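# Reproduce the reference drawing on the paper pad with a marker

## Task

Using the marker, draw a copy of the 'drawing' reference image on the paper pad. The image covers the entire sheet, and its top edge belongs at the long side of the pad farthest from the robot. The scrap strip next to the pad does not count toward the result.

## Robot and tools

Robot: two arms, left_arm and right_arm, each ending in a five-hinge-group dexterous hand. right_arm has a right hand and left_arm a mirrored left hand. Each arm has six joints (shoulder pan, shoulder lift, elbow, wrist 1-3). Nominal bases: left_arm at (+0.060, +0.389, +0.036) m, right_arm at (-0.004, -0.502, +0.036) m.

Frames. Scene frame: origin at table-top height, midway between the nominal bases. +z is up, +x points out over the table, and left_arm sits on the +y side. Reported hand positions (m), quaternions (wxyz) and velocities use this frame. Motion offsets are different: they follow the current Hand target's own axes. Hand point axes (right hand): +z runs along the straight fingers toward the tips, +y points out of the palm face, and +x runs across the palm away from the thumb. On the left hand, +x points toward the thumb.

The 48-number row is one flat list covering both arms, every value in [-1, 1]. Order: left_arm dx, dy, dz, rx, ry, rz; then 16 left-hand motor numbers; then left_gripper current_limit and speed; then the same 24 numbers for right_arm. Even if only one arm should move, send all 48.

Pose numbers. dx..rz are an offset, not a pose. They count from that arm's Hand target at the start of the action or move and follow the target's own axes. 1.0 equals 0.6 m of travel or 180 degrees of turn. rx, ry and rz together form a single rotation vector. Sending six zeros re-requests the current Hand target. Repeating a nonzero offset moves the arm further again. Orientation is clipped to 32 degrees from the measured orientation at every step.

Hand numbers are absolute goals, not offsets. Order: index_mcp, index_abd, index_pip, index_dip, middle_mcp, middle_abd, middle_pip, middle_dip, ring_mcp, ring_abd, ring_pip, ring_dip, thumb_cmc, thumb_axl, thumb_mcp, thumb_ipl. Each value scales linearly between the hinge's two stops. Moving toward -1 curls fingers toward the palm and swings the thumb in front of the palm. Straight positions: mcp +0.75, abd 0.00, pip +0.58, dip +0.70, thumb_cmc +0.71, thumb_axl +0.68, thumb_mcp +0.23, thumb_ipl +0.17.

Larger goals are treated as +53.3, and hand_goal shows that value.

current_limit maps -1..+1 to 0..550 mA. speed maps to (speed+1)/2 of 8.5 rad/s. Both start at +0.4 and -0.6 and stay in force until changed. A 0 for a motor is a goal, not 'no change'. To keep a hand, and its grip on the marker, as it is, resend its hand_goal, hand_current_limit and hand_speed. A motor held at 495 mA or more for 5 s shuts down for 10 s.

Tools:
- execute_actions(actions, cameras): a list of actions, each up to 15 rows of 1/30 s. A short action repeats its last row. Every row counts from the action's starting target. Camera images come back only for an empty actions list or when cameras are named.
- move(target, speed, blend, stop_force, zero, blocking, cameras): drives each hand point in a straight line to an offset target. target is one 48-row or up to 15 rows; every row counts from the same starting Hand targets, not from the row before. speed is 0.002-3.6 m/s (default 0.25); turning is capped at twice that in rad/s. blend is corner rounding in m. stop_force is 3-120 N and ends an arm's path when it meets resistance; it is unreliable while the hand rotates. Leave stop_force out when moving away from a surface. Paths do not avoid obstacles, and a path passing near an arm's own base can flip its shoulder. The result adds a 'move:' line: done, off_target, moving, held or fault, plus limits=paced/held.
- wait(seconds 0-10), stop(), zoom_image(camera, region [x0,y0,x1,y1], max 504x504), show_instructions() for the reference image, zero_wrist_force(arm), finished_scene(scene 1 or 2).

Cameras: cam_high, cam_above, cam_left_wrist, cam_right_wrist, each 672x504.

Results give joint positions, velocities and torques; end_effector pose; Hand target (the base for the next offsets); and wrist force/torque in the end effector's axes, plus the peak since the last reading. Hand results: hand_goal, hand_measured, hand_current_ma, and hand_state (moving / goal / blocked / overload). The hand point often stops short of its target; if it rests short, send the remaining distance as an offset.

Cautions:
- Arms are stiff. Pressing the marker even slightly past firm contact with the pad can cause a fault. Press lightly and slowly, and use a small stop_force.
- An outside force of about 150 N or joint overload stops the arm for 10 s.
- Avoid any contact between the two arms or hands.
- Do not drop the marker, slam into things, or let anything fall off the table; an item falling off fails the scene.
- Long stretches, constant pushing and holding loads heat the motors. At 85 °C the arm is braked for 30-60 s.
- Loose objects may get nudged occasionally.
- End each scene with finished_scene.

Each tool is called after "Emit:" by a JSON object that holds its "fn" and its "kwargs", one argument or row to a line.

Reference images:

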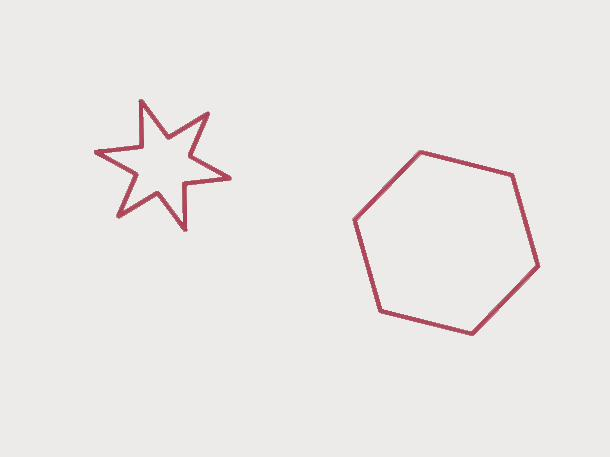

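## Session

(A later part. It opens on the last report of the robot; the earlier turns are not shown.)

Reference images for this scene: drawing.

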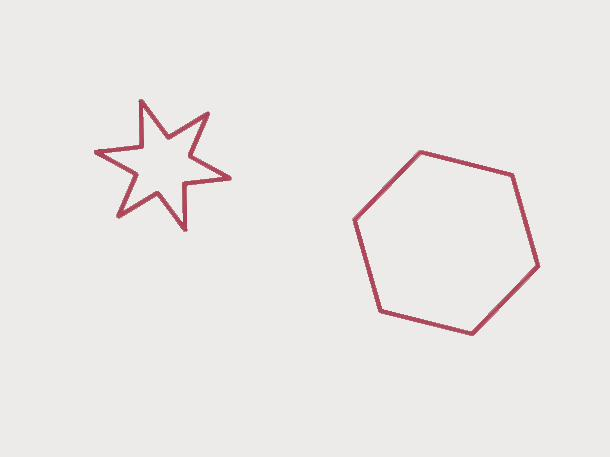

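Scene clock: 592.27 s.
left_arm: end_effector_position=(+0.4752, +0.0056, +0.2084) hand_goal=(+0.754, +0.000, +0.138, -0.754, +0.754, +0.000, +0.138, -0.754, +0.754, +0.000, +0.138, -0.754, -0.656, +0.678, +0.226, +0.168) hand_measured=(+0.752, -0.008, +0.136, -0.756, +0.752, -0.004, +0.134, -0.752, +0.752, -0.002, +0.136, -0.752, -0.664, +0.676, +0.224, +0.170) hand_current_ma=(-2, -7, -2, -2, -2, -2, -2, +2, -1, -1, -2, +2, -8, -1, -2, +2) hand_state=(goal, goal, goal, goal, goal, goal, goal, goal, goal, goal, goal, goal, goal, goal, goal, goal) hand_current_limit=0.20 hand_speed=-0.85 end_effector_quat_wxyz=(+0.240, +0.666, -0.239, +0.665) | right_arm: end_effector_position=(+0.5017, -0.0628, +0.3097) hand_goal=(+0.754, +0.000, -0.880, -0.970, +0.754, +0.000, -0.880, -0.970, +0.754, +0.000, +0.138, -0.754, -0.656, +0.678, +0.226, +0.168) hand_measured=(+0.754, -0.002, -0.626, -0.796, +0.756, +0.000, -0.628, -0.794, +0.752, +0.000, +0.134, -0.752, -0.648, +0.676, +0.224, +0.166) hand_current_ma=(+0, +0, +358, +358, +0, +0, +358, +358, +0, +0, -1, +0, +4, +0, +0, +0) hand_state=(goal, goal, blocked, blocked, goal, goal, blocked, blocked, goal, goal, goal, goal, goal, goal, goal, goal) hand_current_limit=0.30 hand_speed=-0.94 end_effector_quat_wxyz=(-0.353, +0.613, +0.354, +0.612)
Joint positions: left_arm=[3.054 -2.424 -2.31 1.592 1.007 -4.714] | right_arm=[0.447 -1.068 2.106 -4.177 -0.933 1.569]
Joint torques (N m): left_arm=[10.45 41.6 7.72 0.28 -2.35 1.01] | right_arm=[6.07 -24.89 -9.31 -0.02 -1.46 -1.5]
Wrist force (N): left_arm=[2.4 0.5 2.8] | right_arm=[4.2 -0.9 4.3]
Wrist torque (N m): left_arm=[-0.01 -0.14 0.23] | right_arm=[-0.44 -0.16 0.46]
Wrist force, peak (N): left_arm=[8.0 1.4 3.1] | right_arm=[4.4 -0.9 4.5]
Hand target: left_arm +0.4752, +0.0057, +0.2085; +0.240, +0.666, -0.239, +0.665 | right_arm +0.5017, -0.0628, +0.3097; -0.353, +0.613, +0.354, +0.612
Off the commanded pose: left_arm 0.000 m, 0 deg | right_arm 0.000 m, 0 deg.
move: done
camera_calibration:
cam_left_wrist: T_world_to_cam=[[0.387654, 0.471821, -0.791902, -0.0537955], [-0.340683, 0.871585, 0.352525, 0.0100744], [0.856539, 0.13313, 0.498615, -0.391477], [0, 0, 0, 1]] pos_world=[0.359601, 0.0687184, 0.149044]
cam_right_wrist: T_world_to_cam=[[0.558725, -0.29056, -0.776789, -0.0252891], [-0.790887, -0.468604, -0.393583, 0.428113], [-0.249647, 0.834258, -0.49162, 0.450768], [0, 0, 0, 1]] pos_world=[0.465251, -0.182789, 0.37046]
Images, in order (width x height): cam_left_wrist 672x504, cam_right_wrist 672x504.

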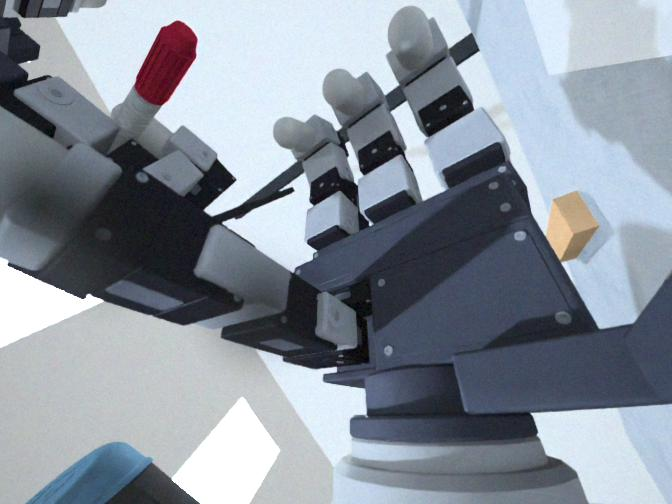

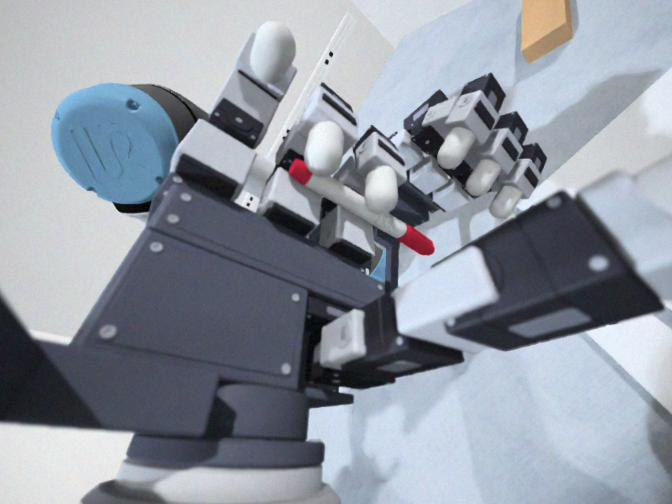

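Emit:
{"fn": "move", "kwargs": {
  "target": [
    [0.0683,-0.0897,0.0439,-0.444,0,0, 0.754,0,0.1387,-0.754, 0.754,0,0.1387,-0.754, 0.754,0,0.1387,-0.754, -0.657,0.678,0.225,0.168, 0.2,-0.85, 0,0,0,0,0,0, 0.754,0,-0.88,-0.97, 0.754,0,-0.88,-0.97, 0.754,0,0.1387,-0.754, -0.656,0.678,0.225,0.168, 0.3,-0.94]
  ],
  "speed": 0.2,
  "cameras": ["cam_left_wrist","cam_right_wrist","cam_above"]
}}

Scene clock: 597.37 s.
left_arm: end_effector_position=(+0.5299, +0.0304, +0.2493) hand_goal=(+0.754, +0.000, +0.138, -0.754, +0.754, +0.000, +0.138, -0.754, +0.754, +0.000, +0.138, -0.754, -0.656, +0.678, +0.226, +0.168) hand_measured=(+0.752, -0.008, +0.136, -0.756, +0.752, -0.004, +0.134, -0.752, +0.752, -0.002, +0.136, -0.752, -0.664, +0.676, +0.224, +0.170) hand_current_ma=(-2, -7, -2, -2, -2, -2, -2, +2, -1, -1, -2, +2, -8, -1, -2, +2) hand_state=(goal, goal, goal, goal, goal, goal, goal, goal, goal, goal, goal, goal, goal, goal, goal, goal) hand_current_limit=0.20 hand_speed=-0.85 end_effector_quat_wxyz=(+0.612, +0.356, -0.610, +0.356) | right_arm: end_effector_position=(+0.5017, -0.0628, +0.3097) hand_goal=(+0.754, +0.000, -0.880, -0.970, +0.754, +0.000, -0.880, -0.970, +0.754, +0.000, +0.138, -0.754, -0.656, +0.678, +0.226, +0.168) hand_measured=(+0.754, -0.002, -0.626, -0.796, +0.756, +0.000, -0.628, -0.794, +0.752, +0.000, +0.134, -0.752, -0.648, +0.676, +0.224, +0.166) hand_current_ma=(+0, +0, +358, +358, +0, +0, +358, +358, +0, +0, -1, +0, +4, +0, +0, +0) hand_state=(goal, goal, blocked, blocked, goal, goal, blocked, blocked, goal, goal, goal, goal, goal, goal, goal, goal) hand_current_limit=0.30 hand_speed=-0.94 end_effector_quat_wxyz=(-0.353, +0.613, +0.354, +0.612)
Joint positions: left_arm=[3.08 -2.681 -1.19 0.723 -0.414 -4.708] | right_arm=[0.447 -1.068 2.106 -4.177 -0.933 1.569]
Joint torques (N m): left_arm=[-9.42 48.53 23.79 -2.07 -2.17 1.64] | right_arm=[7.03 -23.57 -7.44 -0.02 -1.42 -1.38]
Wrist force (N): left_arm=[2.7 0.3 2.5] | right_arm=[4.0 -0.7 4.1]
Wrist torque (N m): left_arm=[0.00 -0.19 0.21] | right_arm=[-0.40 -0.12 0.45]
Wrist force, peak (N): left_arm=[3.1 0.5 2.8] | right_arm=[4.4 -1.0 4.5]
Hand target: left_arm +0.5299, +0.0304, +0.2493; +0.612, +0.356, -0.610, +0.356 | right_arm +0.5017, -0.0628, +0.3097; -0.353, +0.613, +0.354, +0.612
Off the commanded pose: left_arm 0.000 m, 0 deg | right_arm 0.000 m, 0 deg.
move: done
camera_calibration:
cam_left_wrist: T_world_to_cam=[[0.53259, -0.301181, -0.790973, -0.107929], [0.798279, 0.489294, 0.351199, -0.598892], [0.281244, -0.818463, 0.50102, -0.128875], [0, 0, 0, 1]] pos_world=[0.57181, 0.155048, 0.189531]
cam_right_wrist: T_world_to_cam=[[0.558725, -0.29056, -0.776789, -0.0252891], [-0.790887, -0.468604, -0.393583, 0.428113], [-0.249647, 0.834258, -0.49162, 0.450768], [0, 0, 0, 1]] pos_world=[0.465251, -0.182789, 0.37046]
Images, in order (width x height): cam_above 672x504, cam_left_wrist 672x504, cam_right_wrist 672x504.

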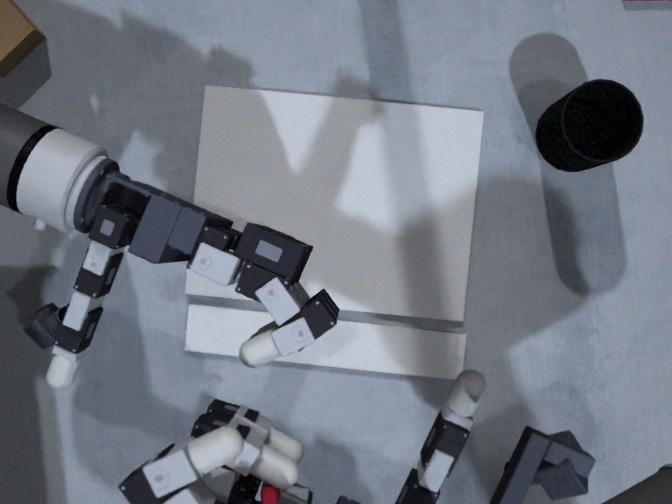

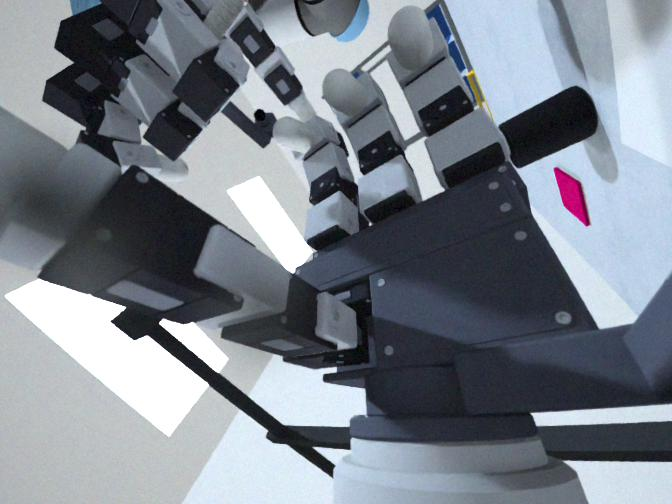

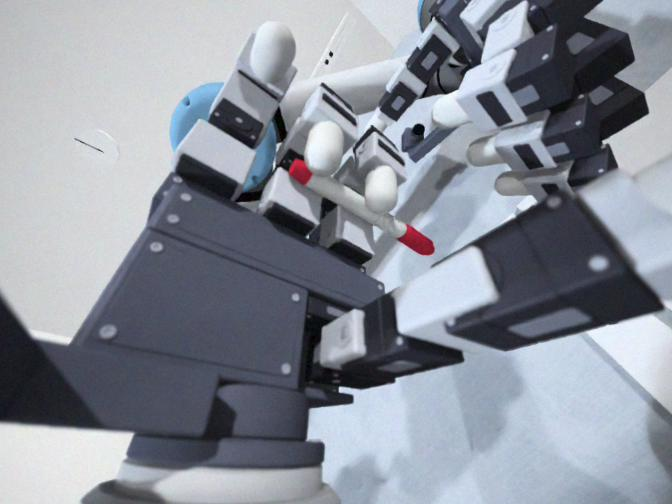

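Emit:
{"fn": "move", "kwargs": {
  "target": [
    [-0.0338,-0.0103,0.1528,0,0,0, 0.754,0,0.1387,-0.754, 0.754,0,0.1387,-0.754, 0.754,0,0.1387,-0.754, -0.657,0.678,0.225,0.168, 0.2,-0.85, 0,0,0,0,0,0, 0.754,0,-0.88,-0.97, 0.754,0,-0.88,-0.97, 0.754,0,0.1387,-0.754, -0.656,0.678,0.225,0.168, 0.3,-0.94]
  ],
  "speed": 0.1,
  "stop_force": 5,
  "cameras": ["cam_left_wrist","cam_right_wrist","cam_above"]
}}

Emit:
{"fn": "zoom_image", "kwargs": {
  "camera": "cam_left_wrist",
  "region": [0, 0, 350, 250]
}}

Scene clock: 600.90 s.
left_arm: end_effector_position=(+0.4901, -0.0524, +0.2292) hand_goal=(+0.754, +0.000, +0.138, -0.754, +0.754, +0.000, +0.138, -0.754, +0.754, +0.000, +0.138, -0.754, -0.656, +0.678, +0.226, +0.168) hand_measured=(+0.752, -0.008, +0.136, -0.756, +0.752, -0.004, +0.134, -0.752, +0.752, -0.002, +0.136, -0.752, -0.664, +0.676, +0.224, +0.170) hand_current_ma=(-2, -7, -2, -2, -2, -2, -2, +2, -1, -1, -2, +2, -8, -1, -2, +2) hand_state=(goal, goal, goal, goal, goal, goal, goal, goal, goal, goal, goal, goal, goal, goal, goal, goal) hand_current_limit=0.20 hand_speed=-0.85 end_effector_quat_wxyz=(+0.612, +0.356, -0.610, +0.356) | right_arm: end_effector_position=(+0.5017, -0.0628, +0.3097) hand_goal=(+0.754, +0.000, -0.880, -0.970, +0.754, +0.000, -0.880, -0.970, +0.754, +0.000, +0.138, -0.754, -0.656, +0.678, +0.226, +0.168) hand_measured=(+0.754, -0.002, -0.626, -0.796, +0.756, +0.000, -0.628, -0.794, +0.752, +0.000, +0.134, -0.752, -0.648, +0.676, +0.224, +0.166) hand_current_ma=(+0, +0, +358, +358, +0, +0, +358, +358, +0, +0, -1, +0, +4, +0, +0, +0) hand_state=(goal, goal, blocked, blocked, goal, goal, blocked, blocked, goal, goal, goal, goal, goal, goal, goal, goal) hand_current_limit=0.30 hand_speed=-0.94 end_effector_quat_wxyz=(-0.353, +0.613, +0.354, +0.612)
Joint positions: left_arm=[2.948 -2.701 -1.214 0.765 -0.282 -4.706] | right_arm=[0.447 -1.068 2.106 -4.177 -0.933 1.569]
Joint torques (N m): left_arm=[-8.72 48.98 23.2 0.55 2.32 0.94] | right_arm=[5.07 -25.06 -8.66 -0.03 -1.44 -1.31]
Wrist force (N): left_arm=[2.5 0.3 2.7] | right_arm=[4.2 -0.9 4.4]
Wrist torque (N m): left_arm=[-0.02 -0.16 0.21] | right_arm=[-0.45 -0.18 0.47]
Wrist force, peak (N): left_arm=[3.1 0.2 2.7] | right_arm=[4.3 -0.9 4.6]
Hand target: left_arm +0.4901, -0.0524, +0.2292; +0.612, +0.356, -0.610, +0.356 | right_arm +0.5017, -0.0628, +0.3097; -0.353, +0.613, +0.354, +0.612
Off the commanded pose: left_arm 0.000 m, 0 deg | right_arm 0.000 m, 0 deg.
move: done
camera_calibration:
cam_left_wrist: T_world_to_cam=[[0.532492, -0.301449, -0.790937, -0.127534], [0.798456, 0.489026, 0.351172, -0.51957], [0.280929, -0.818524, 0.501096, -0.175303], [0, 0, 0, 1]] pos_world=[0.532012, 0.0721484, 0.16943]
cam_right_wrist: T_world_to_cam=[[0.558725, -0.29056, -0.776789, -0.0252891], [-0.790887, -0.468604, -0.393583, 0.428113], [-0.249647, 0.834258, -0.49162, 0.450768], [0, 0, 0, 1]] pos_world=[0.465251, -0.182789, 0.37046]
Images, in order (width x height): cam_above 672x504, cam_left_wrist 672x504, cam_right_wrist 672x504.

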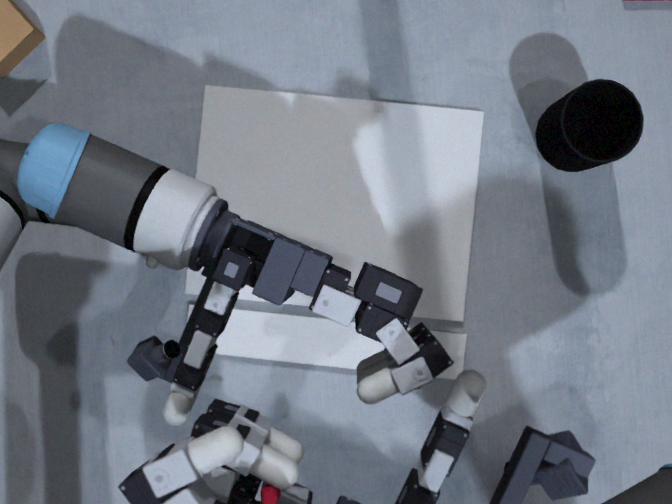

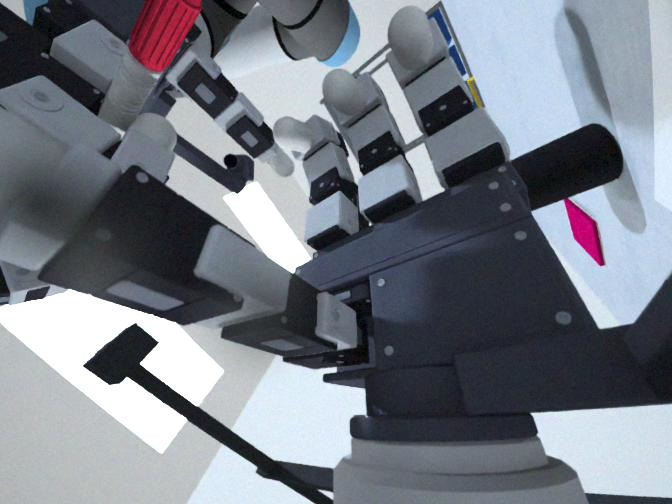

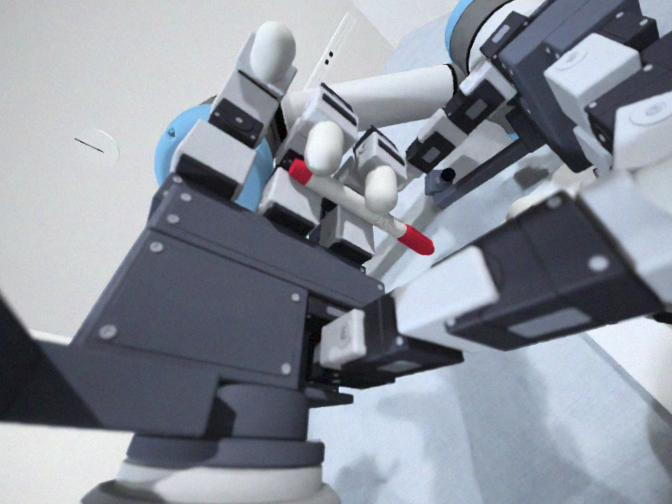

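Scaled by 1.440.

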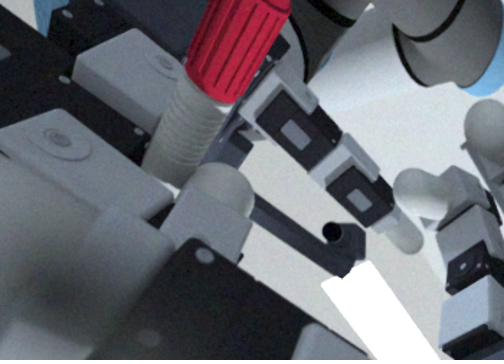

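Emit:
{"fn": "move", "kwargs": {
  "target": [
    [0,0.11,-0.008,0,0,0, 0.754,0,0.1387,-0.754, 0.754,0,0.1387,-0.754, 0.754,0,0.1387,-0.754, -0.657,0.678,0.225,0.168, 0.2,-0.85, 0,0,0,0,0,0, 0.754,0,-0.88,-0.97, 0.754,0,-0.88,-0.97, 0.754,0,0.1387,-0.754, -0.656,0.678,0.225,0.168, 0.3,-0.94]
  ],
  "speed": 0.06,
  "stop_force": 4,
  "cameras": ["cam_left_wrist","cam_right_wrist","cam_above"]
}}

Emit:
{"fn": "zoom_image", "kwargs": {
  "camera": "cam_left_wrist",
  "region": [100, 0, 400, 250]
}}

Scene clock: 604.40 s.
left_arm: end_effector_position=(+0.4350, -0.0157, +0.2293) hand_goal=(+0.754, +0.000, +0.138, -0.754, +0.754, +0.000, +0.138, -0.754, +0.754, +0.000, +0.138, -0.754, -0.656, +0.678, +0.226, +0.168) hand_measured=(+0.752, -0.008, +0.136, -0.756, +0.752, -0.004, +0.134, -0.752, +0.752, -0.002, +0.136, -0.752, -0.664, +0.676, +0.224, +0.170) hand_current_ma=(-2, -7, -2, -2, -2, -2, -2, +2, -1, -1, -2, +2, -8, -1, -2, +2) hand_state=(goal, goal, goal, goal, goal, goal, goal, goal, goal, goal, goal, goal, goal, goal, goal, goal) hand_current_limit=0.20 hand_speed=-0.85 end_effector_quat_wxyz=(+0.612, +0.356, -0.610, +0.356) | right_arm: end_effector_position=(+0.5017, -0.0628, +0.3097) hand_goal=(+0.754, +0.000, -0.880, -0.970, +0.754, +0.000, -0.880, -0.970, +0.754, +0.000, +0.138, -0.754, -0.656, +0.678, +0.226, +0.168) hand_measured=(+0.754, -0.002, -0.626, -0.796, +0.756, +0.000, -0.628, -0.794, +0.752, +0.000, +0.134, -0.752, -0.648, +0.676, +0.224, +0.166) hand_current_ma=(+0, +0, +358, +358, +0, +0, +358, +358, +0, +0, -1, +0, +4, +0, +0, +0) hand_state=(goal, goal, blocked, blocked, goal, goal, blocked, blocked, goal, goal, goal, goal, goal, goal, goal, goal) hand_current_limit=0.30 hand_speed=-0.94 end_effector_quat_wxyz=(-0.353, +0.613, +0.354, +0.612)
Joint positions: left_arm=[2.986 -2.594 -1.474 0.919 -0.32 -4.707] | right_arm=[0.447 -1.068 2.106 -4.177 -0.933 1.569]
Joint torques (N m): left_arm=[9.21 57.6 3.78 0.65 -2.15 -1.96] | right_arm=[5.47 -25.23 -9.11 0.32 -1.34 -1.37]
Wrist force (N): left_arm=[2.4 0.3 2.7] | right_arm=[4.4 -0.7 4.3]
Wrist torque (N m): left_arm=[-0.03 -0.13 0.25] | right_arm=[-0.41 -0.18 0.47]
Wrist force, peak (N): left_arm=[2.8 0.3 2.9] | right_arm=[4.6 -1.0 4.2]
Hand target: left_arm +0.4350, -0.0157, +0.2293; +0.612, +0.356, -0.610, +0.356 | right_arm +0.5017, -0.0628, +0.3097; -0.353, +0.613, +0.354, +0.612
Off the commanded pose: left_arm 0.000 m, 0 deg | right_arm 0.000 m, 0 deg.
move: done
camera_calibration:
cam_left_wrist: T_world_to_cam=[[0.53247, -0.301384, -0.790976, -0.0870113], [0.798466, 0.488998, 0.35119, -0.493611], [0.280943, -0.818565, 0.501021, -0.129742], [0, 0, 0, 1]] pos_world=[0.476912, 0.108948, 0.16953]
cam_right_wrist: T_world_to_cam=[[0.558725, -0.29056, -0.776789, -0.0252891], [-0.790887, -0.468604, -0.393583, 0.428113], [-0.249647, 0.834258, -0.49162, 0.450768], [0, 0, 0, 1]] pos_world=[0.465251, -0.182789, 0.37046]
Images, in order (width x height): cam_above 672x504, cam_left_wrist 672x504, cam_right_wrist 672x504.

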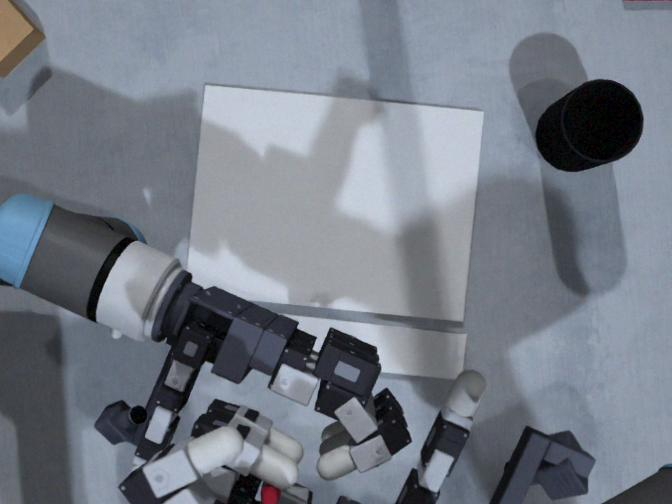

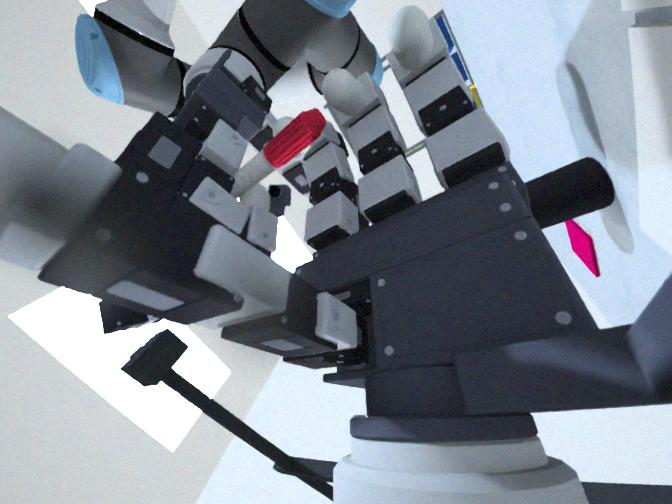

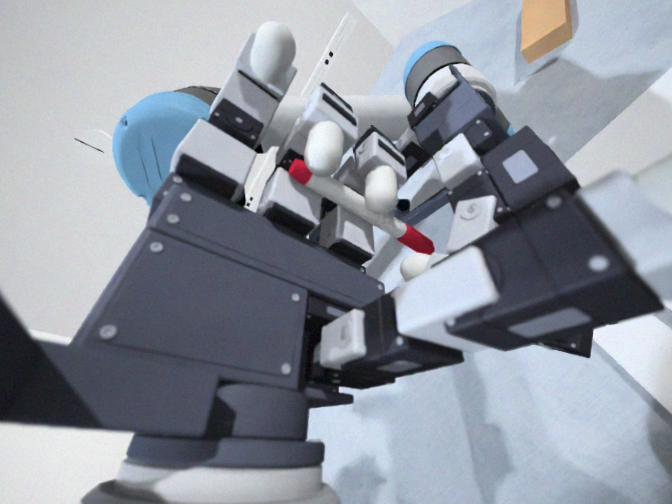

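Scaled by 1.680.

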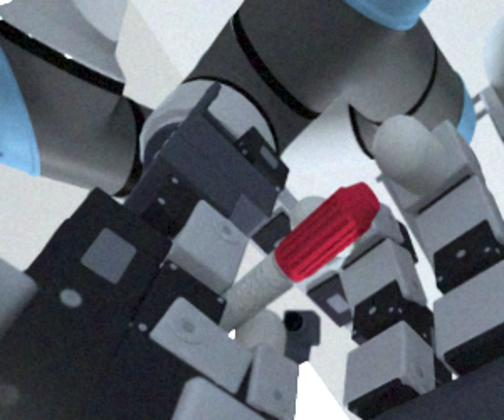

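Emit:
{"fn": "move", "kwargs": {
  "target": [
    [0,0.05,0.0,0,0,0, 0.754,0,0.1387,-0.754, 0.754,0,0.1387,-0.754, 0.754,0,0.1387,-0.754, -0.657,0.678,0.225,0.168, 0.2,-0.85, 0,0,0,0,0,0, 0.754,0,-0.88,-0.97, 0.754,0,-0.88,-0.97, 0.754,0,0.1387,-0.754, -0.656,0.678,0.225,0.168, 0.3,-0.94]
  ],
  "speed": 0.04,
  "stop_force": 4,
  "cameras": ["cam_left_wrist","cam_right_wrist","cam_above"]
}}

Emit:
{"fn": "zoom_image", "kwargs": {
  "camera": "cam_left_wrist",
  "region": [150, 50, 400, 270]
}}

Emit:
{"fn": "zoom_image", "kwargs": {
  "camera": "cam_right_wrist",
  "region": [260, 60, 560, 300]
}}

Scene clock: 607.83 s.
left_arm: end_effector_position=(+0.4264, -0.0109, +0.2293) hand_goal=(+0.754, +0.000, +0.138, -0.754, +0.754, +0.000, +0.138, -0.754, +0.754, +0.000, +0.138, -0.754, -0.656, +0.678, +0.226, +0.168) hand_measured=(+0.752, -0.008, +0.136, -0.756, +0.752, -0.004, +0.134, -0.752, +0.752, -0.002, +0.136, -0.752, -0.664, +0.676, +0.224, +0.170) hand_current_ma=(-2, -7, -2, -2, -2, -2, -2, +2, -1, -1, -2, +2, -8, -1, -2, +2) hand_state=(goal, goal, goal, goal, goal, goal, goal, goal, goal, goal, goal, goal, goal, goal, goal, goal) hand_current_limit=0.20 hand_speed=-0.85 end_effector_quat_wxyz=(+0.612, +0.356, -0.610, +0.356) | right_arm: end_effector_position=(+0.5017, -0.0628, +0.3097) hand_goal=(+0.754, +0.000, -0.880, -0.970, +0.754, +0.000, -0.880, -0.970, +0.754, +0.000, +0.138, -0.754, -0.656, +0.678, +0.226, +0.168) hand_measured=(+0.754, -0.002, -0.626, -0.796, +0.756, +0.000, -0.628, -0.794, +0.752, +0.000, +0.134, -0.752, -0.648, +0.676, +0.224, +0.166) hand_current_ma=(+0, +0, +358, +358, +0, +0, +358, +358, +0, +0, -1, +0, +4, +0, +0, +0) hand_state=(goal, goal, blocked, blocked, goal, goal, blocked, blocked, goal, goal, goal, goal, goal, goal, goal, goal) hand_current_limit=0.30 hand_speed=-0.94 end_effector_quat_wxyz=(-0.353, +0.613, +0.354, +0.612)
Joint positions: left_arm=[2.991 -2.58 -1.509 0.941 -0.325 -4.707] | right_arm=[0.447 -1.068 2.106 -4.177 -0.933 1.569]
Joint torques (N m): left_arm=[-9.8 42.71 20.98 -2.07 2.55 -0.63] | right_arm=[5.06 -25.06 -8.11 0.15 -1.41 -1.36]
Wrist force (N): left_arm=[2.8 0.0 2.5] | right_arm=[4.2 -1.0 4.2]
Wrist torque (N m): left_arm=[-0.05 -0.18 0.30] | right_arm=[-0.43 -0.15 0.45]
Wrist force, peak (N): left_arm=[3.0 0.3 2.5] | right_arm=[4.6 -0.8 4.4]
Hand target: left_arm +0.4264, -0.0109, +0.2293; +0.612, +0.356, -0.610, +0.356 (not the last commanded pose) | right_arm +0.5017, -0.0628, +0.3097; -0.353, +0.613, +0.354, +0.612
Off the commanded pose: left_arm 0.020 m, 0 deg | right_arm 0.000 m, 0 deg.
move: held (left_arm; a check stopped the path); limits=held
pose unreachable (left arm): on one or more control steps of this call, first in action 0 (counted from 0), this arm could not follow its commanded pose, so it was not sent that pose on those steps. It may still have moved: this result reports where it is.
cause: moving toward the commanded pose would bring a part of the arm too close to another arm (a part of this arm just beyond joint 6 (wrist 3) and a part of the right arm just beyond its joint 6 (wrist 3), 9 mm apart when this arm was first held).
camera_calibration:
cam_left_wrist: T_world_to_cam=[[0.532456, -0.301577, -0.790912, -0.0810221], [0.798545, 0.48887, 0.351187, -0.489194], [0.280743, -0.81857, 0.501124, -0.123348], [0, 0, 0, 1]] pos_world=[0.468413, 0.113748, 0.16953]
cam_right_wrist: T_world_to_cam=[[0.558725, -0.29056, -0.776789, -0.0252891], [-0.790887, -0.468604, -0.393583, 0.428113], [-0.249647, 0.834258, -0.49162, 0.450768], [0, 0, 0, 1]] pos_world=[0.465251, -0.182789, 0.37046]
Images, in order (width x height): cam_above 672x504, cam_left_wrist 672x504, cam_right_wrist 672x504.

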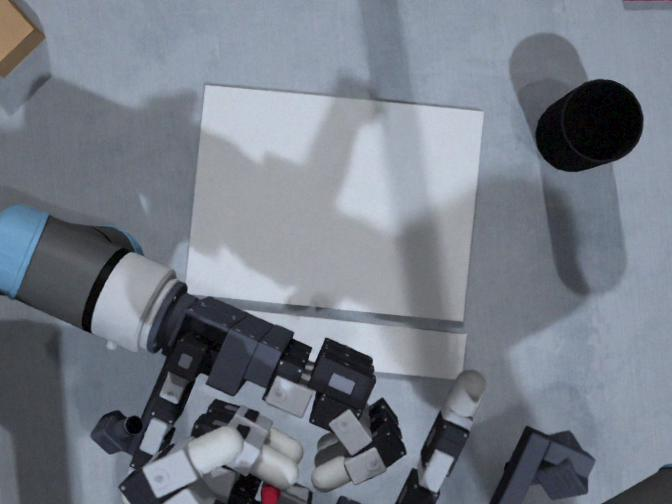

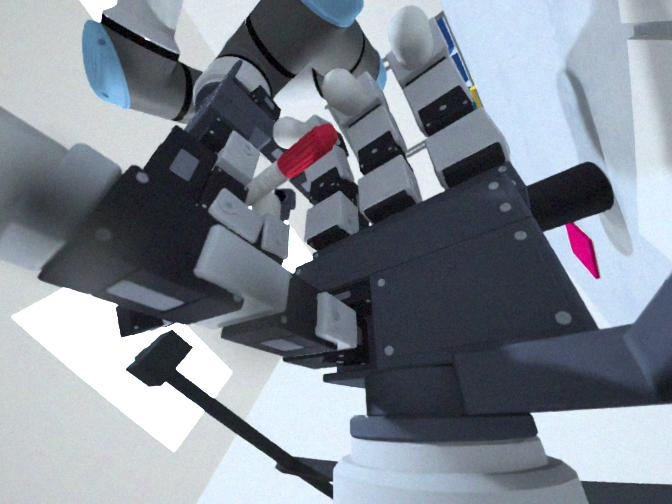

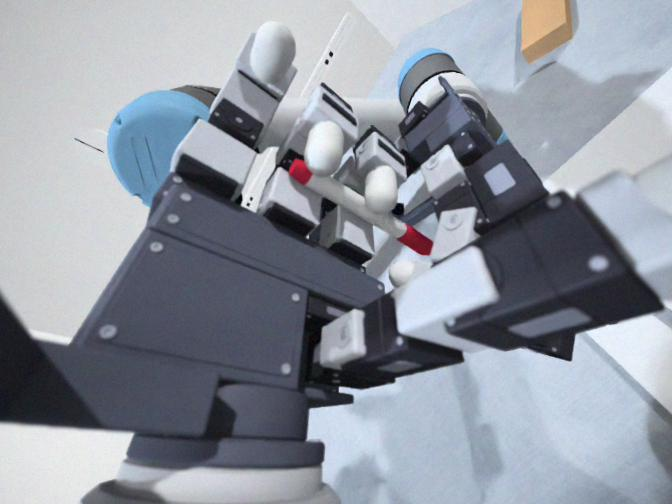

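Scaled by 2.016.

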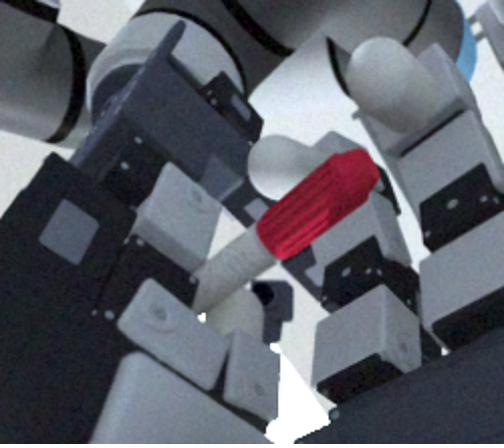

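Scaled by 1.680.

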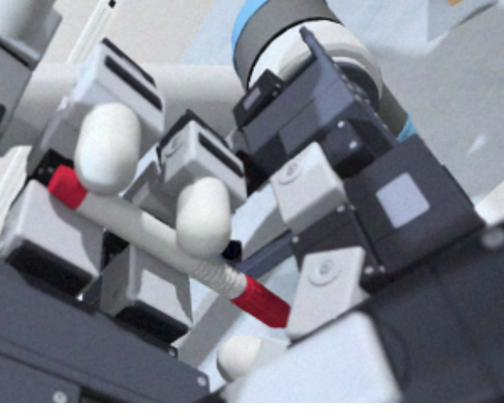

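Emit:
{"fn": "move", "kwargs": {
  "target": [
    [0,-0.1417,0,0,0,0, 0.754,0,0.1387,-0.754, 0.754,0,0.1387,-0.754, 0.754,0,0.1387,-0.754, -0.657,0.678,0.225,0.168, 0.2,-0.85, 0,0,0,0,0,0, 0.754,0,-0.88,-0.97, 0.754,0,-0.88,-0.97, 0.754,0,0.1387,-0.754, -0.656,0.678,0.225,0.168, 0.3,-0.94],
    [0.0103,-0.0988,-0.1742,0.272,0,0, 0.754,0,0.1387,-0.754, 0.754,0,0.1387,-0.754, 0.754,0,0.1387,-0.754, -0.657,0.678,0.225,0.168, 0.2,-0.85, 0,0,0,0,0,0, 0.754,0,-0.88,-0.97, 0.754,0,-0.88,-0.97, 0.754,0,0.1387,-0.754, -0.656,0.678,0.225,0.168, 0.3,-0.94],
    [0.0103,-0.0988,-0.1742,0.544,0,0, 0.754,0,0.1387,-0.754, 0.754,0,0.1387,-0.754, 0.754,0,0.1387,-0.754, -0.657,0.678,0.225,0.168, 0.2,-0.85, 0,0,0,0,0,0, 0.754,0,-0.88,-0.97, 0.754,0,-0.88,-0.97, 0.754,0,0.1387,-0.754, -0.656,0.678,0.225,0.168, 0.3,-0.94]
  ],
  "speed": 0.25
}}

Scene clock: 632.47 s.
left_arm: end_effector_position=(+0.5295, +0.0508, +0.2352) hand_goal=(+0.754, +0.000, +0.138, -0.754, +0.754, +0.000, +0.138, -0.754, +0.754, +0.000, +0.138, -0.754, -0.656, +0.678, +0.226, +0.168) hand_measured=(+0.752, -0.008, +0.136, -0.756, +0.752, -0.004, +0.136, -0.752, +0.752, -0.002, +0.136, -0.752, -0.664, +0.676, +0.224, +0.170) hand_current_ma=(-1, -7, -2, -2, -1, -2, -2, +2, -1, -1, -2, +2, -8, -1, -2, +2) hand_state=(goal, goal, goal, goal, goal, goal, goal, goal, goal, goal, goal, goal, goal, goal, goal, goal) hand_current_limit=0.20 hand_speed=-0.85 end_effector_quat_wxyz=(+0.133, +0.695, -0.132, +0.694) | right_arm: end_effector_position=(+0.5017, -0.0628, +0.3097) hand_goal=(+0.754, +0.000, -0.880, -0.970, +0.754, +0.000, -0.880, -0.970, +0.754, +0.000, +0.138, -0.754, -0.656, +0.678, +0.226, +0.168) hand_measured=(+0.754, -0.002, -0.626, -0.796, +0.756, +0.000, -0.628, -0.794, +0.752, +0.000, +0.134, -0.752, -0.648, +0.676, +0.224, +0.166) hand_current_ma=(+0, +0, +358, +358, +0, +0, +358, +358, +0, +0, -1, +0, +4, +0, +0, +0) hand_state=(goal, goal, blocked, blocked, goal, goal, blocked, blocked, goal, goal, goal, goal, goal, goal, goal, goal) hand_current_limit=0.30 hand_speed=-0.94 end_effector_quat_wxyz=(-0.353, +0.613, +0.354, +0.612)
Joint positions: left_arm=[3.043 -2.337 -2.34 1.534 1.332 -4.714] | right_arm=[0.447 -1.068 2.106 -4.177 -0.933 1.569]
Joint torques (N m): left_arm=[-10.29 27.79 -6.11 3.09 2.41 -1.76] | right_arm=[6.39 -24.04 -8.1 0 -1.42 -1.3]
Wrist force (N): left_arm=[2.5 0.6 2.3] | right_arm=[4.1 -0.9 4.5]
Wrist torque (N m): left_arm=[0.05 -0.14 0.28] | right_arm=[-0.45 -0.14 0.44]
Wrist force, peak (N): left_arm=[2.4 0.0 3.6] | right_arm=[4.6 -1.0 4.5]
Hand target: left_arm +0.5295, +0.0508, +0.2352; +0.133, +0.695, -0.132, +0.694 | right_arm +0.5017, -0.0628, +0.3097; -0.353, +0.613, +0.354, +0.612
Off the commanded pose: left_arm 0.000 m, 0 deg | right_arm 0.000 m, 0 deg.
move: done

Emit:
{"fn": "move", "kwargs": {
  "target": [
    [0,0.101,-0.0735,0,0,0, 0.754,0.43,0.1387,-0.754, 0.754,-0.43,0.1387,-0.754, 0.754,-0.5,0.1387,-0.754, -0.657,0.678,0.225,0.168, 0.2,-0.85, 0,0,0,0,0,0, 0.754,0,-0.88,-0.97, 0.754,0,-0.88,-0.97, 0.754,0,0.1387,-0.754, -0.656,0.678,0.225,0.168, 0.3,-0.94]
  ],
  "speed": 0.12,
  "stop_force": 5,
  "cameras": ["cam_left_wrist","cam_right_wrist","cam_above"]
}}

Emit:
{"fn": "zoom_image", "kwargs": {
  "camera": "cam_left_wrist",
  "region": [0, 0, 400, 280]
}}

Scene clock: 635.63 s.
left_arm: end_effector_position=(+0.4662, +0.0107, +0.2354) hand_goal=(+0.754, +0.430, +0.138, -0.754, +0.754, -0.430, +0.138, -0.754, +0.754, -0.500, +0.138, -0.754, -0.656, +0.678, +0.226, +0.168) hand_measured=(+0.752, +0.420, +0.136, -0.756, +0.752, -0.430, +0.136, -0.752, +0.752, -0.500, +0.136, -0.752, -0.664, +0.676, +0.224, +0.170) hand_current_ma=(-1, -11, -2, -2, -1, +0, -2, +2, -1, +0, -2, +2, -8, -1, -2, +2) hand_state=(goal, goal, goal, goal, goal, goal, goal, goal, goal, goal, goal, goal, goal, goal, goal, goal) hand_current_limit=0.20 hand_speed=-0.85 end_effector_quat_wxyz=(+0.133, +0.695, -0.132, +0.694) | right_arm: end_effector_position=(+0.5017, -0.0628, +0.3097) hand_goal=(+0.754, +0.000, -0.880, -0.970, +0.754, +0.000, -0.880, -0.970, +0.754, +0.000, +0.138, -0.754, -0.656, +0.678, +0.226, +0.168) hand_measured=(+0.754, -0.002, -0.626, -0.796, +0.756, +0.000, -0.628, -0.794, +0.752, +0.000, +0.134, -0.752, -0.648, +0.676, +0.224, +0.166) hand_current_ma=(+0, +0, +358, +358, +0, +0, +358, +358, +0, +0, -1, +0, +4, +0, +0, +0) hand_state=(goal, goal, blocked, blocked, goal, goal, blocked, blocked, goal, goal, goal, goal, goal, goal, goal, goal) hand_current_limit=0.30 hand_speed=-0.94 end_effector_quat_wxyz=(-0.353, +0.613, +0.354, +0.612)
Joint positions: left_arm=[2.861 -2.337 -2.412 1.607 1.514 -4.714] | right_arm=[0.447 -1.068 2.106 -4.177 -0.933 1.569]
Joint torques (N m): left_arm=[-8.8 25.7 -7.77 3.28 2.2 -2] | right_arm=[4.96 -25.08 -9.73 0.32 -1.34 -1.39]
Wrist force (N): left_arm=[2.5 0.4 2.6] | right_arm=[4.0 -0.7 4.3]
Wrist torque (N m): left_arm=[-0.02 -0.15 0.29] | right_arm=[-0.41 -0.13 0.44]
Wrist force, peak (N): left_arm=[2.7 0.4 2.8] | right_arm=[4.4 -1.0 4.5]
Hand target: left_arm +0.4662, +0.0107, +0.2354; +0.133, +0.695, -0.132, +0.694 | right_arm +0.5017, -0.0628, +0.3097; -0.353, +0.613, +0.354, +0.612
Off the commanded pose: left_arm 0.000 m, 0 deg | right_arm 0.000 m, 0 deg.
move: done
camera_calibration:
cam_left_wrist: T_world_to_cam=[[0.222627, 0.568794, -0.791777, 0.0444734], [-0.593046, 0.723622, 0.353083, 0.112171], [0.773779, 0.390954, 0.498419, -0.362022], [0, 0, 0, 1]] pos_world=[0.336746, 0.0350687, 0.176046]
cam_right_wrist: T_world_to_cam=[[0.558725, -0.29056, -0.776789, -0.0252891], [-0.790887, -0.468604, -0.393583, 0.428113], [-0.249647, 0.834258, -0.49162, 0.450768], [0, 0, 0, 1]] pos_world=[0.465251, -0.182789, 0.37046]
Images, in order (width x height): cam_above 672x504, cam_left_wrist 672x504, cam_right_wrist 672x504.

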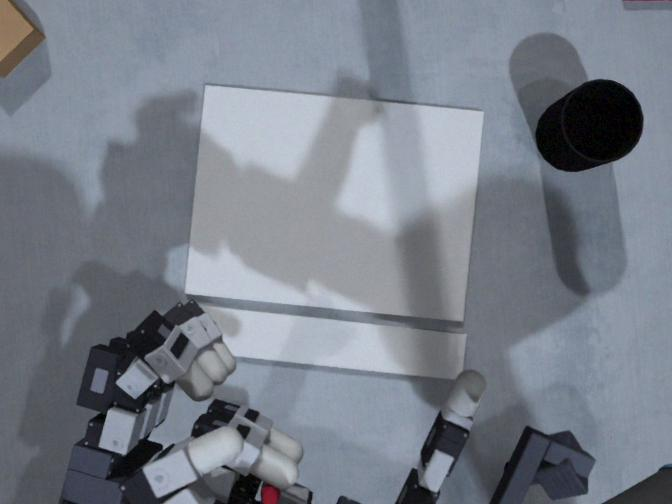

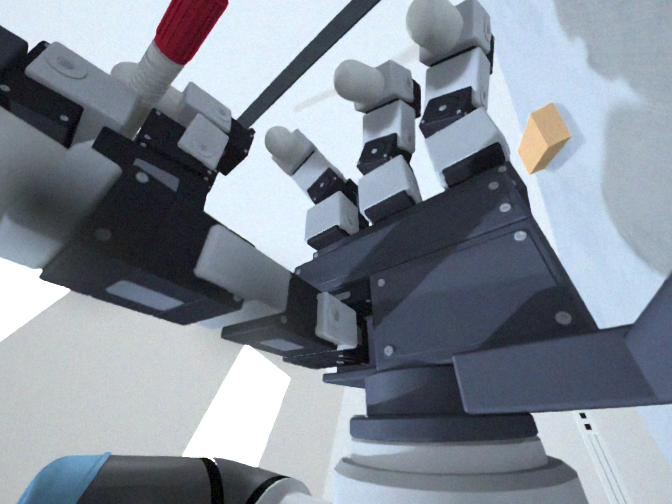

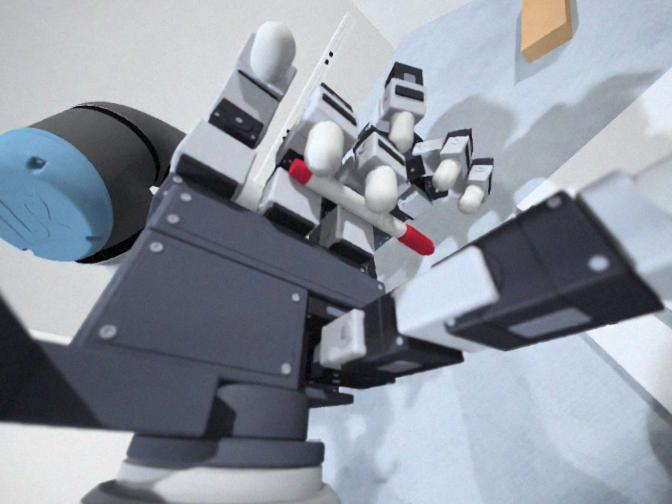

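Scaled by 1.260.

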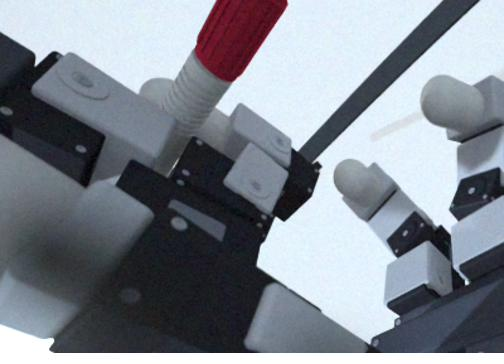

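Emit:
{"fn": "move", "kwargs": {
  "target": [
    [0,0.1333,-0.0033,0,0,0, 0.754,0.43,0.1387,-0.754, 0.754,-0.43,0.1387,-0.754, 0.754,-0.5,0.1387,-0.754, -0.657,0.678,0.225,0.168, 0.2,-0.85, 0,0,0,0,0,0, 0.754,0,-0.88,-0.97, 0.754,0,-0.88,-0.97, 0.754,0,0.1387,-0.754, -0.656,0.678,0.225,0.168, 0.3,-0.94]
  ],
  "speed": 0.08,
  "stop_force": 4,
  "cameras": ["cam_left_wrist","cam_right_wrist","cam_above"]
}}

Emit:
{"fn": "zoom_image", "kwargs": {
  "camera": "cam_left_wrist",
  "region": [200, 50, 440, 250]
}}

Emit:
{"fn": "zoom_image", "kwargs": {
  "camera": "cam_right_wrist",
  "region": [260, 60, 560, 300]
}}

Scene clock: 639.07 s.
left_arm: end_effector_position=(+0.4534, -0.0184, +0.2354) hand_goal=(+0.754, +0.430, +0.138, -0.754, +0.754, -0.430, +0.138, -0.754, +0.754, -0.500, +0.138, -0.754, -0.656, +0.678, +0.226, +0.168) hand_measured=(+0.792, +0.410, +0.138, -0.766, +0.752, -0.430, +0.136, -0.752, +0.752, -0.500, +0.136, -0.752, -0.664, +0.676, +0.224, +0.170) hand_current_ma=(+84, -25, +0, -13, -1, +0, -1, +2, -1, +0, -1, +2, -8, -1, -2, +2) hand_state=(blocked, blocked, goal, goal, goal, goal, goal, goal, goal, goal, goal, goal, goal, goal, goal, goal) hand_current_limit=0.20 hand_speed=-0.85 end_effector_quat_wxyz=(+0.134, +0.695, -0.133, +0.694) | right_arm: end_effector_position=(+0.5017, -0.0628, +0.3097) hand_goal=(+0.754, +0.000, -0.880, -0.970, +0.754, +0.000, -0.880, -0.970, +0.754, +0.000, +0.138, -0.754, -0.656, +0.678, +0.226, +0.168) hand_measured=(+0.752, -0.010, -0.636, -0.796, +0.754, +0.000, -0.630, -0.794, +0.752, +0.000, +0.134, -0.752, -0.648, +0.676, +0.224, +0.166) hand_current_ma=(+0, -3, +357, +358, +0, +0, +358, +358, +0, +0, -1, +0, +4, +0, +0, +0) hand_state=(goal, goal, blocked, blocked, goal, goal, blocked, blocked, goal, goal, goal, goal, goal, goal, goal, goal) hand_current_limit=0.30 hand_speed=-0.94 end_effector_quat_wxyz=(-0.353, +0.613, +0.354, +0.612)
Joint positions: left_arm=[2.751 -2.336 -2.378 1.571 1.622 -4.714] | right_arm=[0.447 -1.068 2.106 -4.177 -0.933 1.569]
Joint torques (N m): left_arm=[8.04 30.25 -6.11 4.33 -2.5 -0.88] | right_arm=[5.01 -24.73 -8.99 0.31 -1.32 -1.1]
Wrist force (N): left_arm=[-1.1 -0.4 4.0] | right_arm=[6.5 -1.9 3.6]
Wrist torque (N m): left_arm=[-0.03 -0.32 0.19] | right_arm=[-0.38 -0.05 0.60]
Wrist force, peak (N): left_arm=[-1.6 -4.5 4.5] | right_arm=[8.4 -2.2 3.0]
Hand target: left_arm +0.4534, -0.0184, +0.2354; +0.134, +0.695, -0.133, +0.694 (not the last commanded pose) | right_arm +0.5017, -0.0628, +0.3097; -0.353, +0.613, +0.354, +0.612
Off the commanded pose: left_arm 0.048 m, 0 deg | right_arm 0.000 m, 0 deg.
move: contact (left_arm)
camera_calibration:
cam_left_wrist: T_world_to_cam=[[0.223774, 0.568358, -0.791766, 0.0634419], [-0.591739, 0.724732, 0.352998, 0.125095], [0.774448, 0.389527, 0.498497, -0.34117], [0, 0, 0, 1]] pos_world=[0.324045, 0.00617739, 0.176145]
cam_right_wrist: T_world_to_cam=[[0.558725, -0.29056, -0.776789, -0.0252891], [-0.790887, -0.468604, -0.393583, 0.428113], [-0.249647, 0.834258, -0.49162, 0.450768], [0, 0, 0, 1]] pos_world=[0.465251, -0.182789, 0.37046]
Images, in order (width x height): cam_above 672x504, cam_left_wrist 672x504, cam_right_wrist 672x504.

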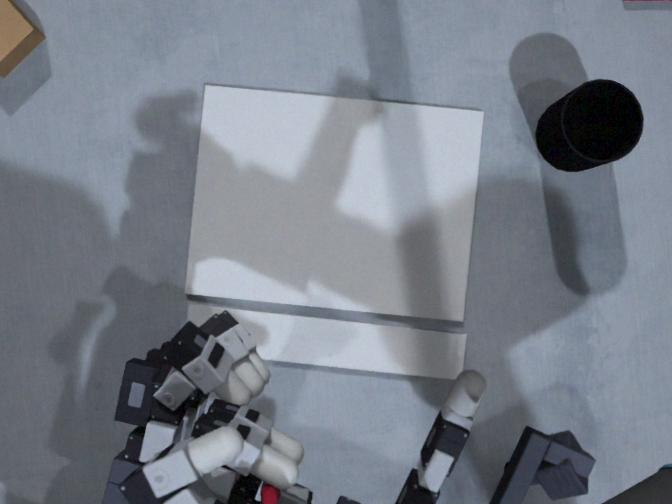

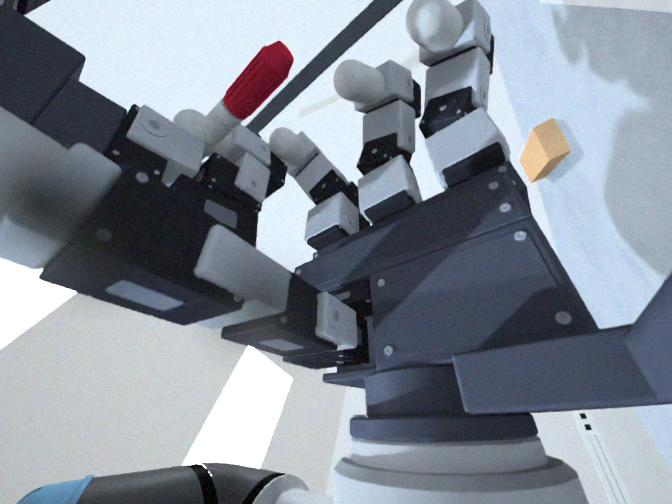

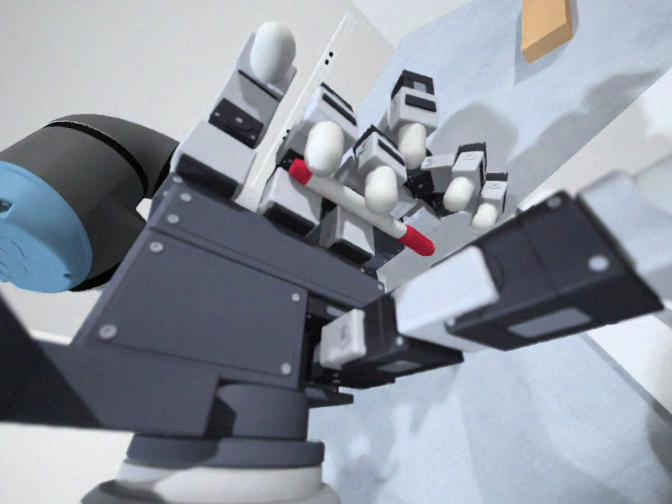

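Scaled by 2.100.

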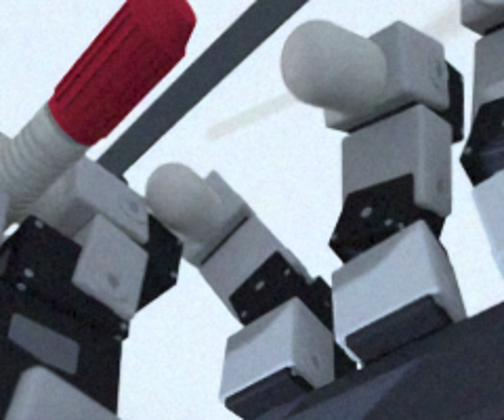

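Scaled by 1.680.

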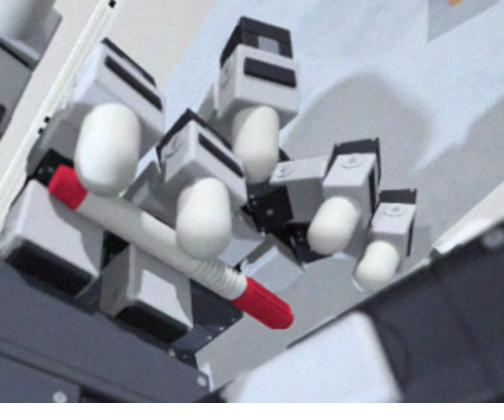

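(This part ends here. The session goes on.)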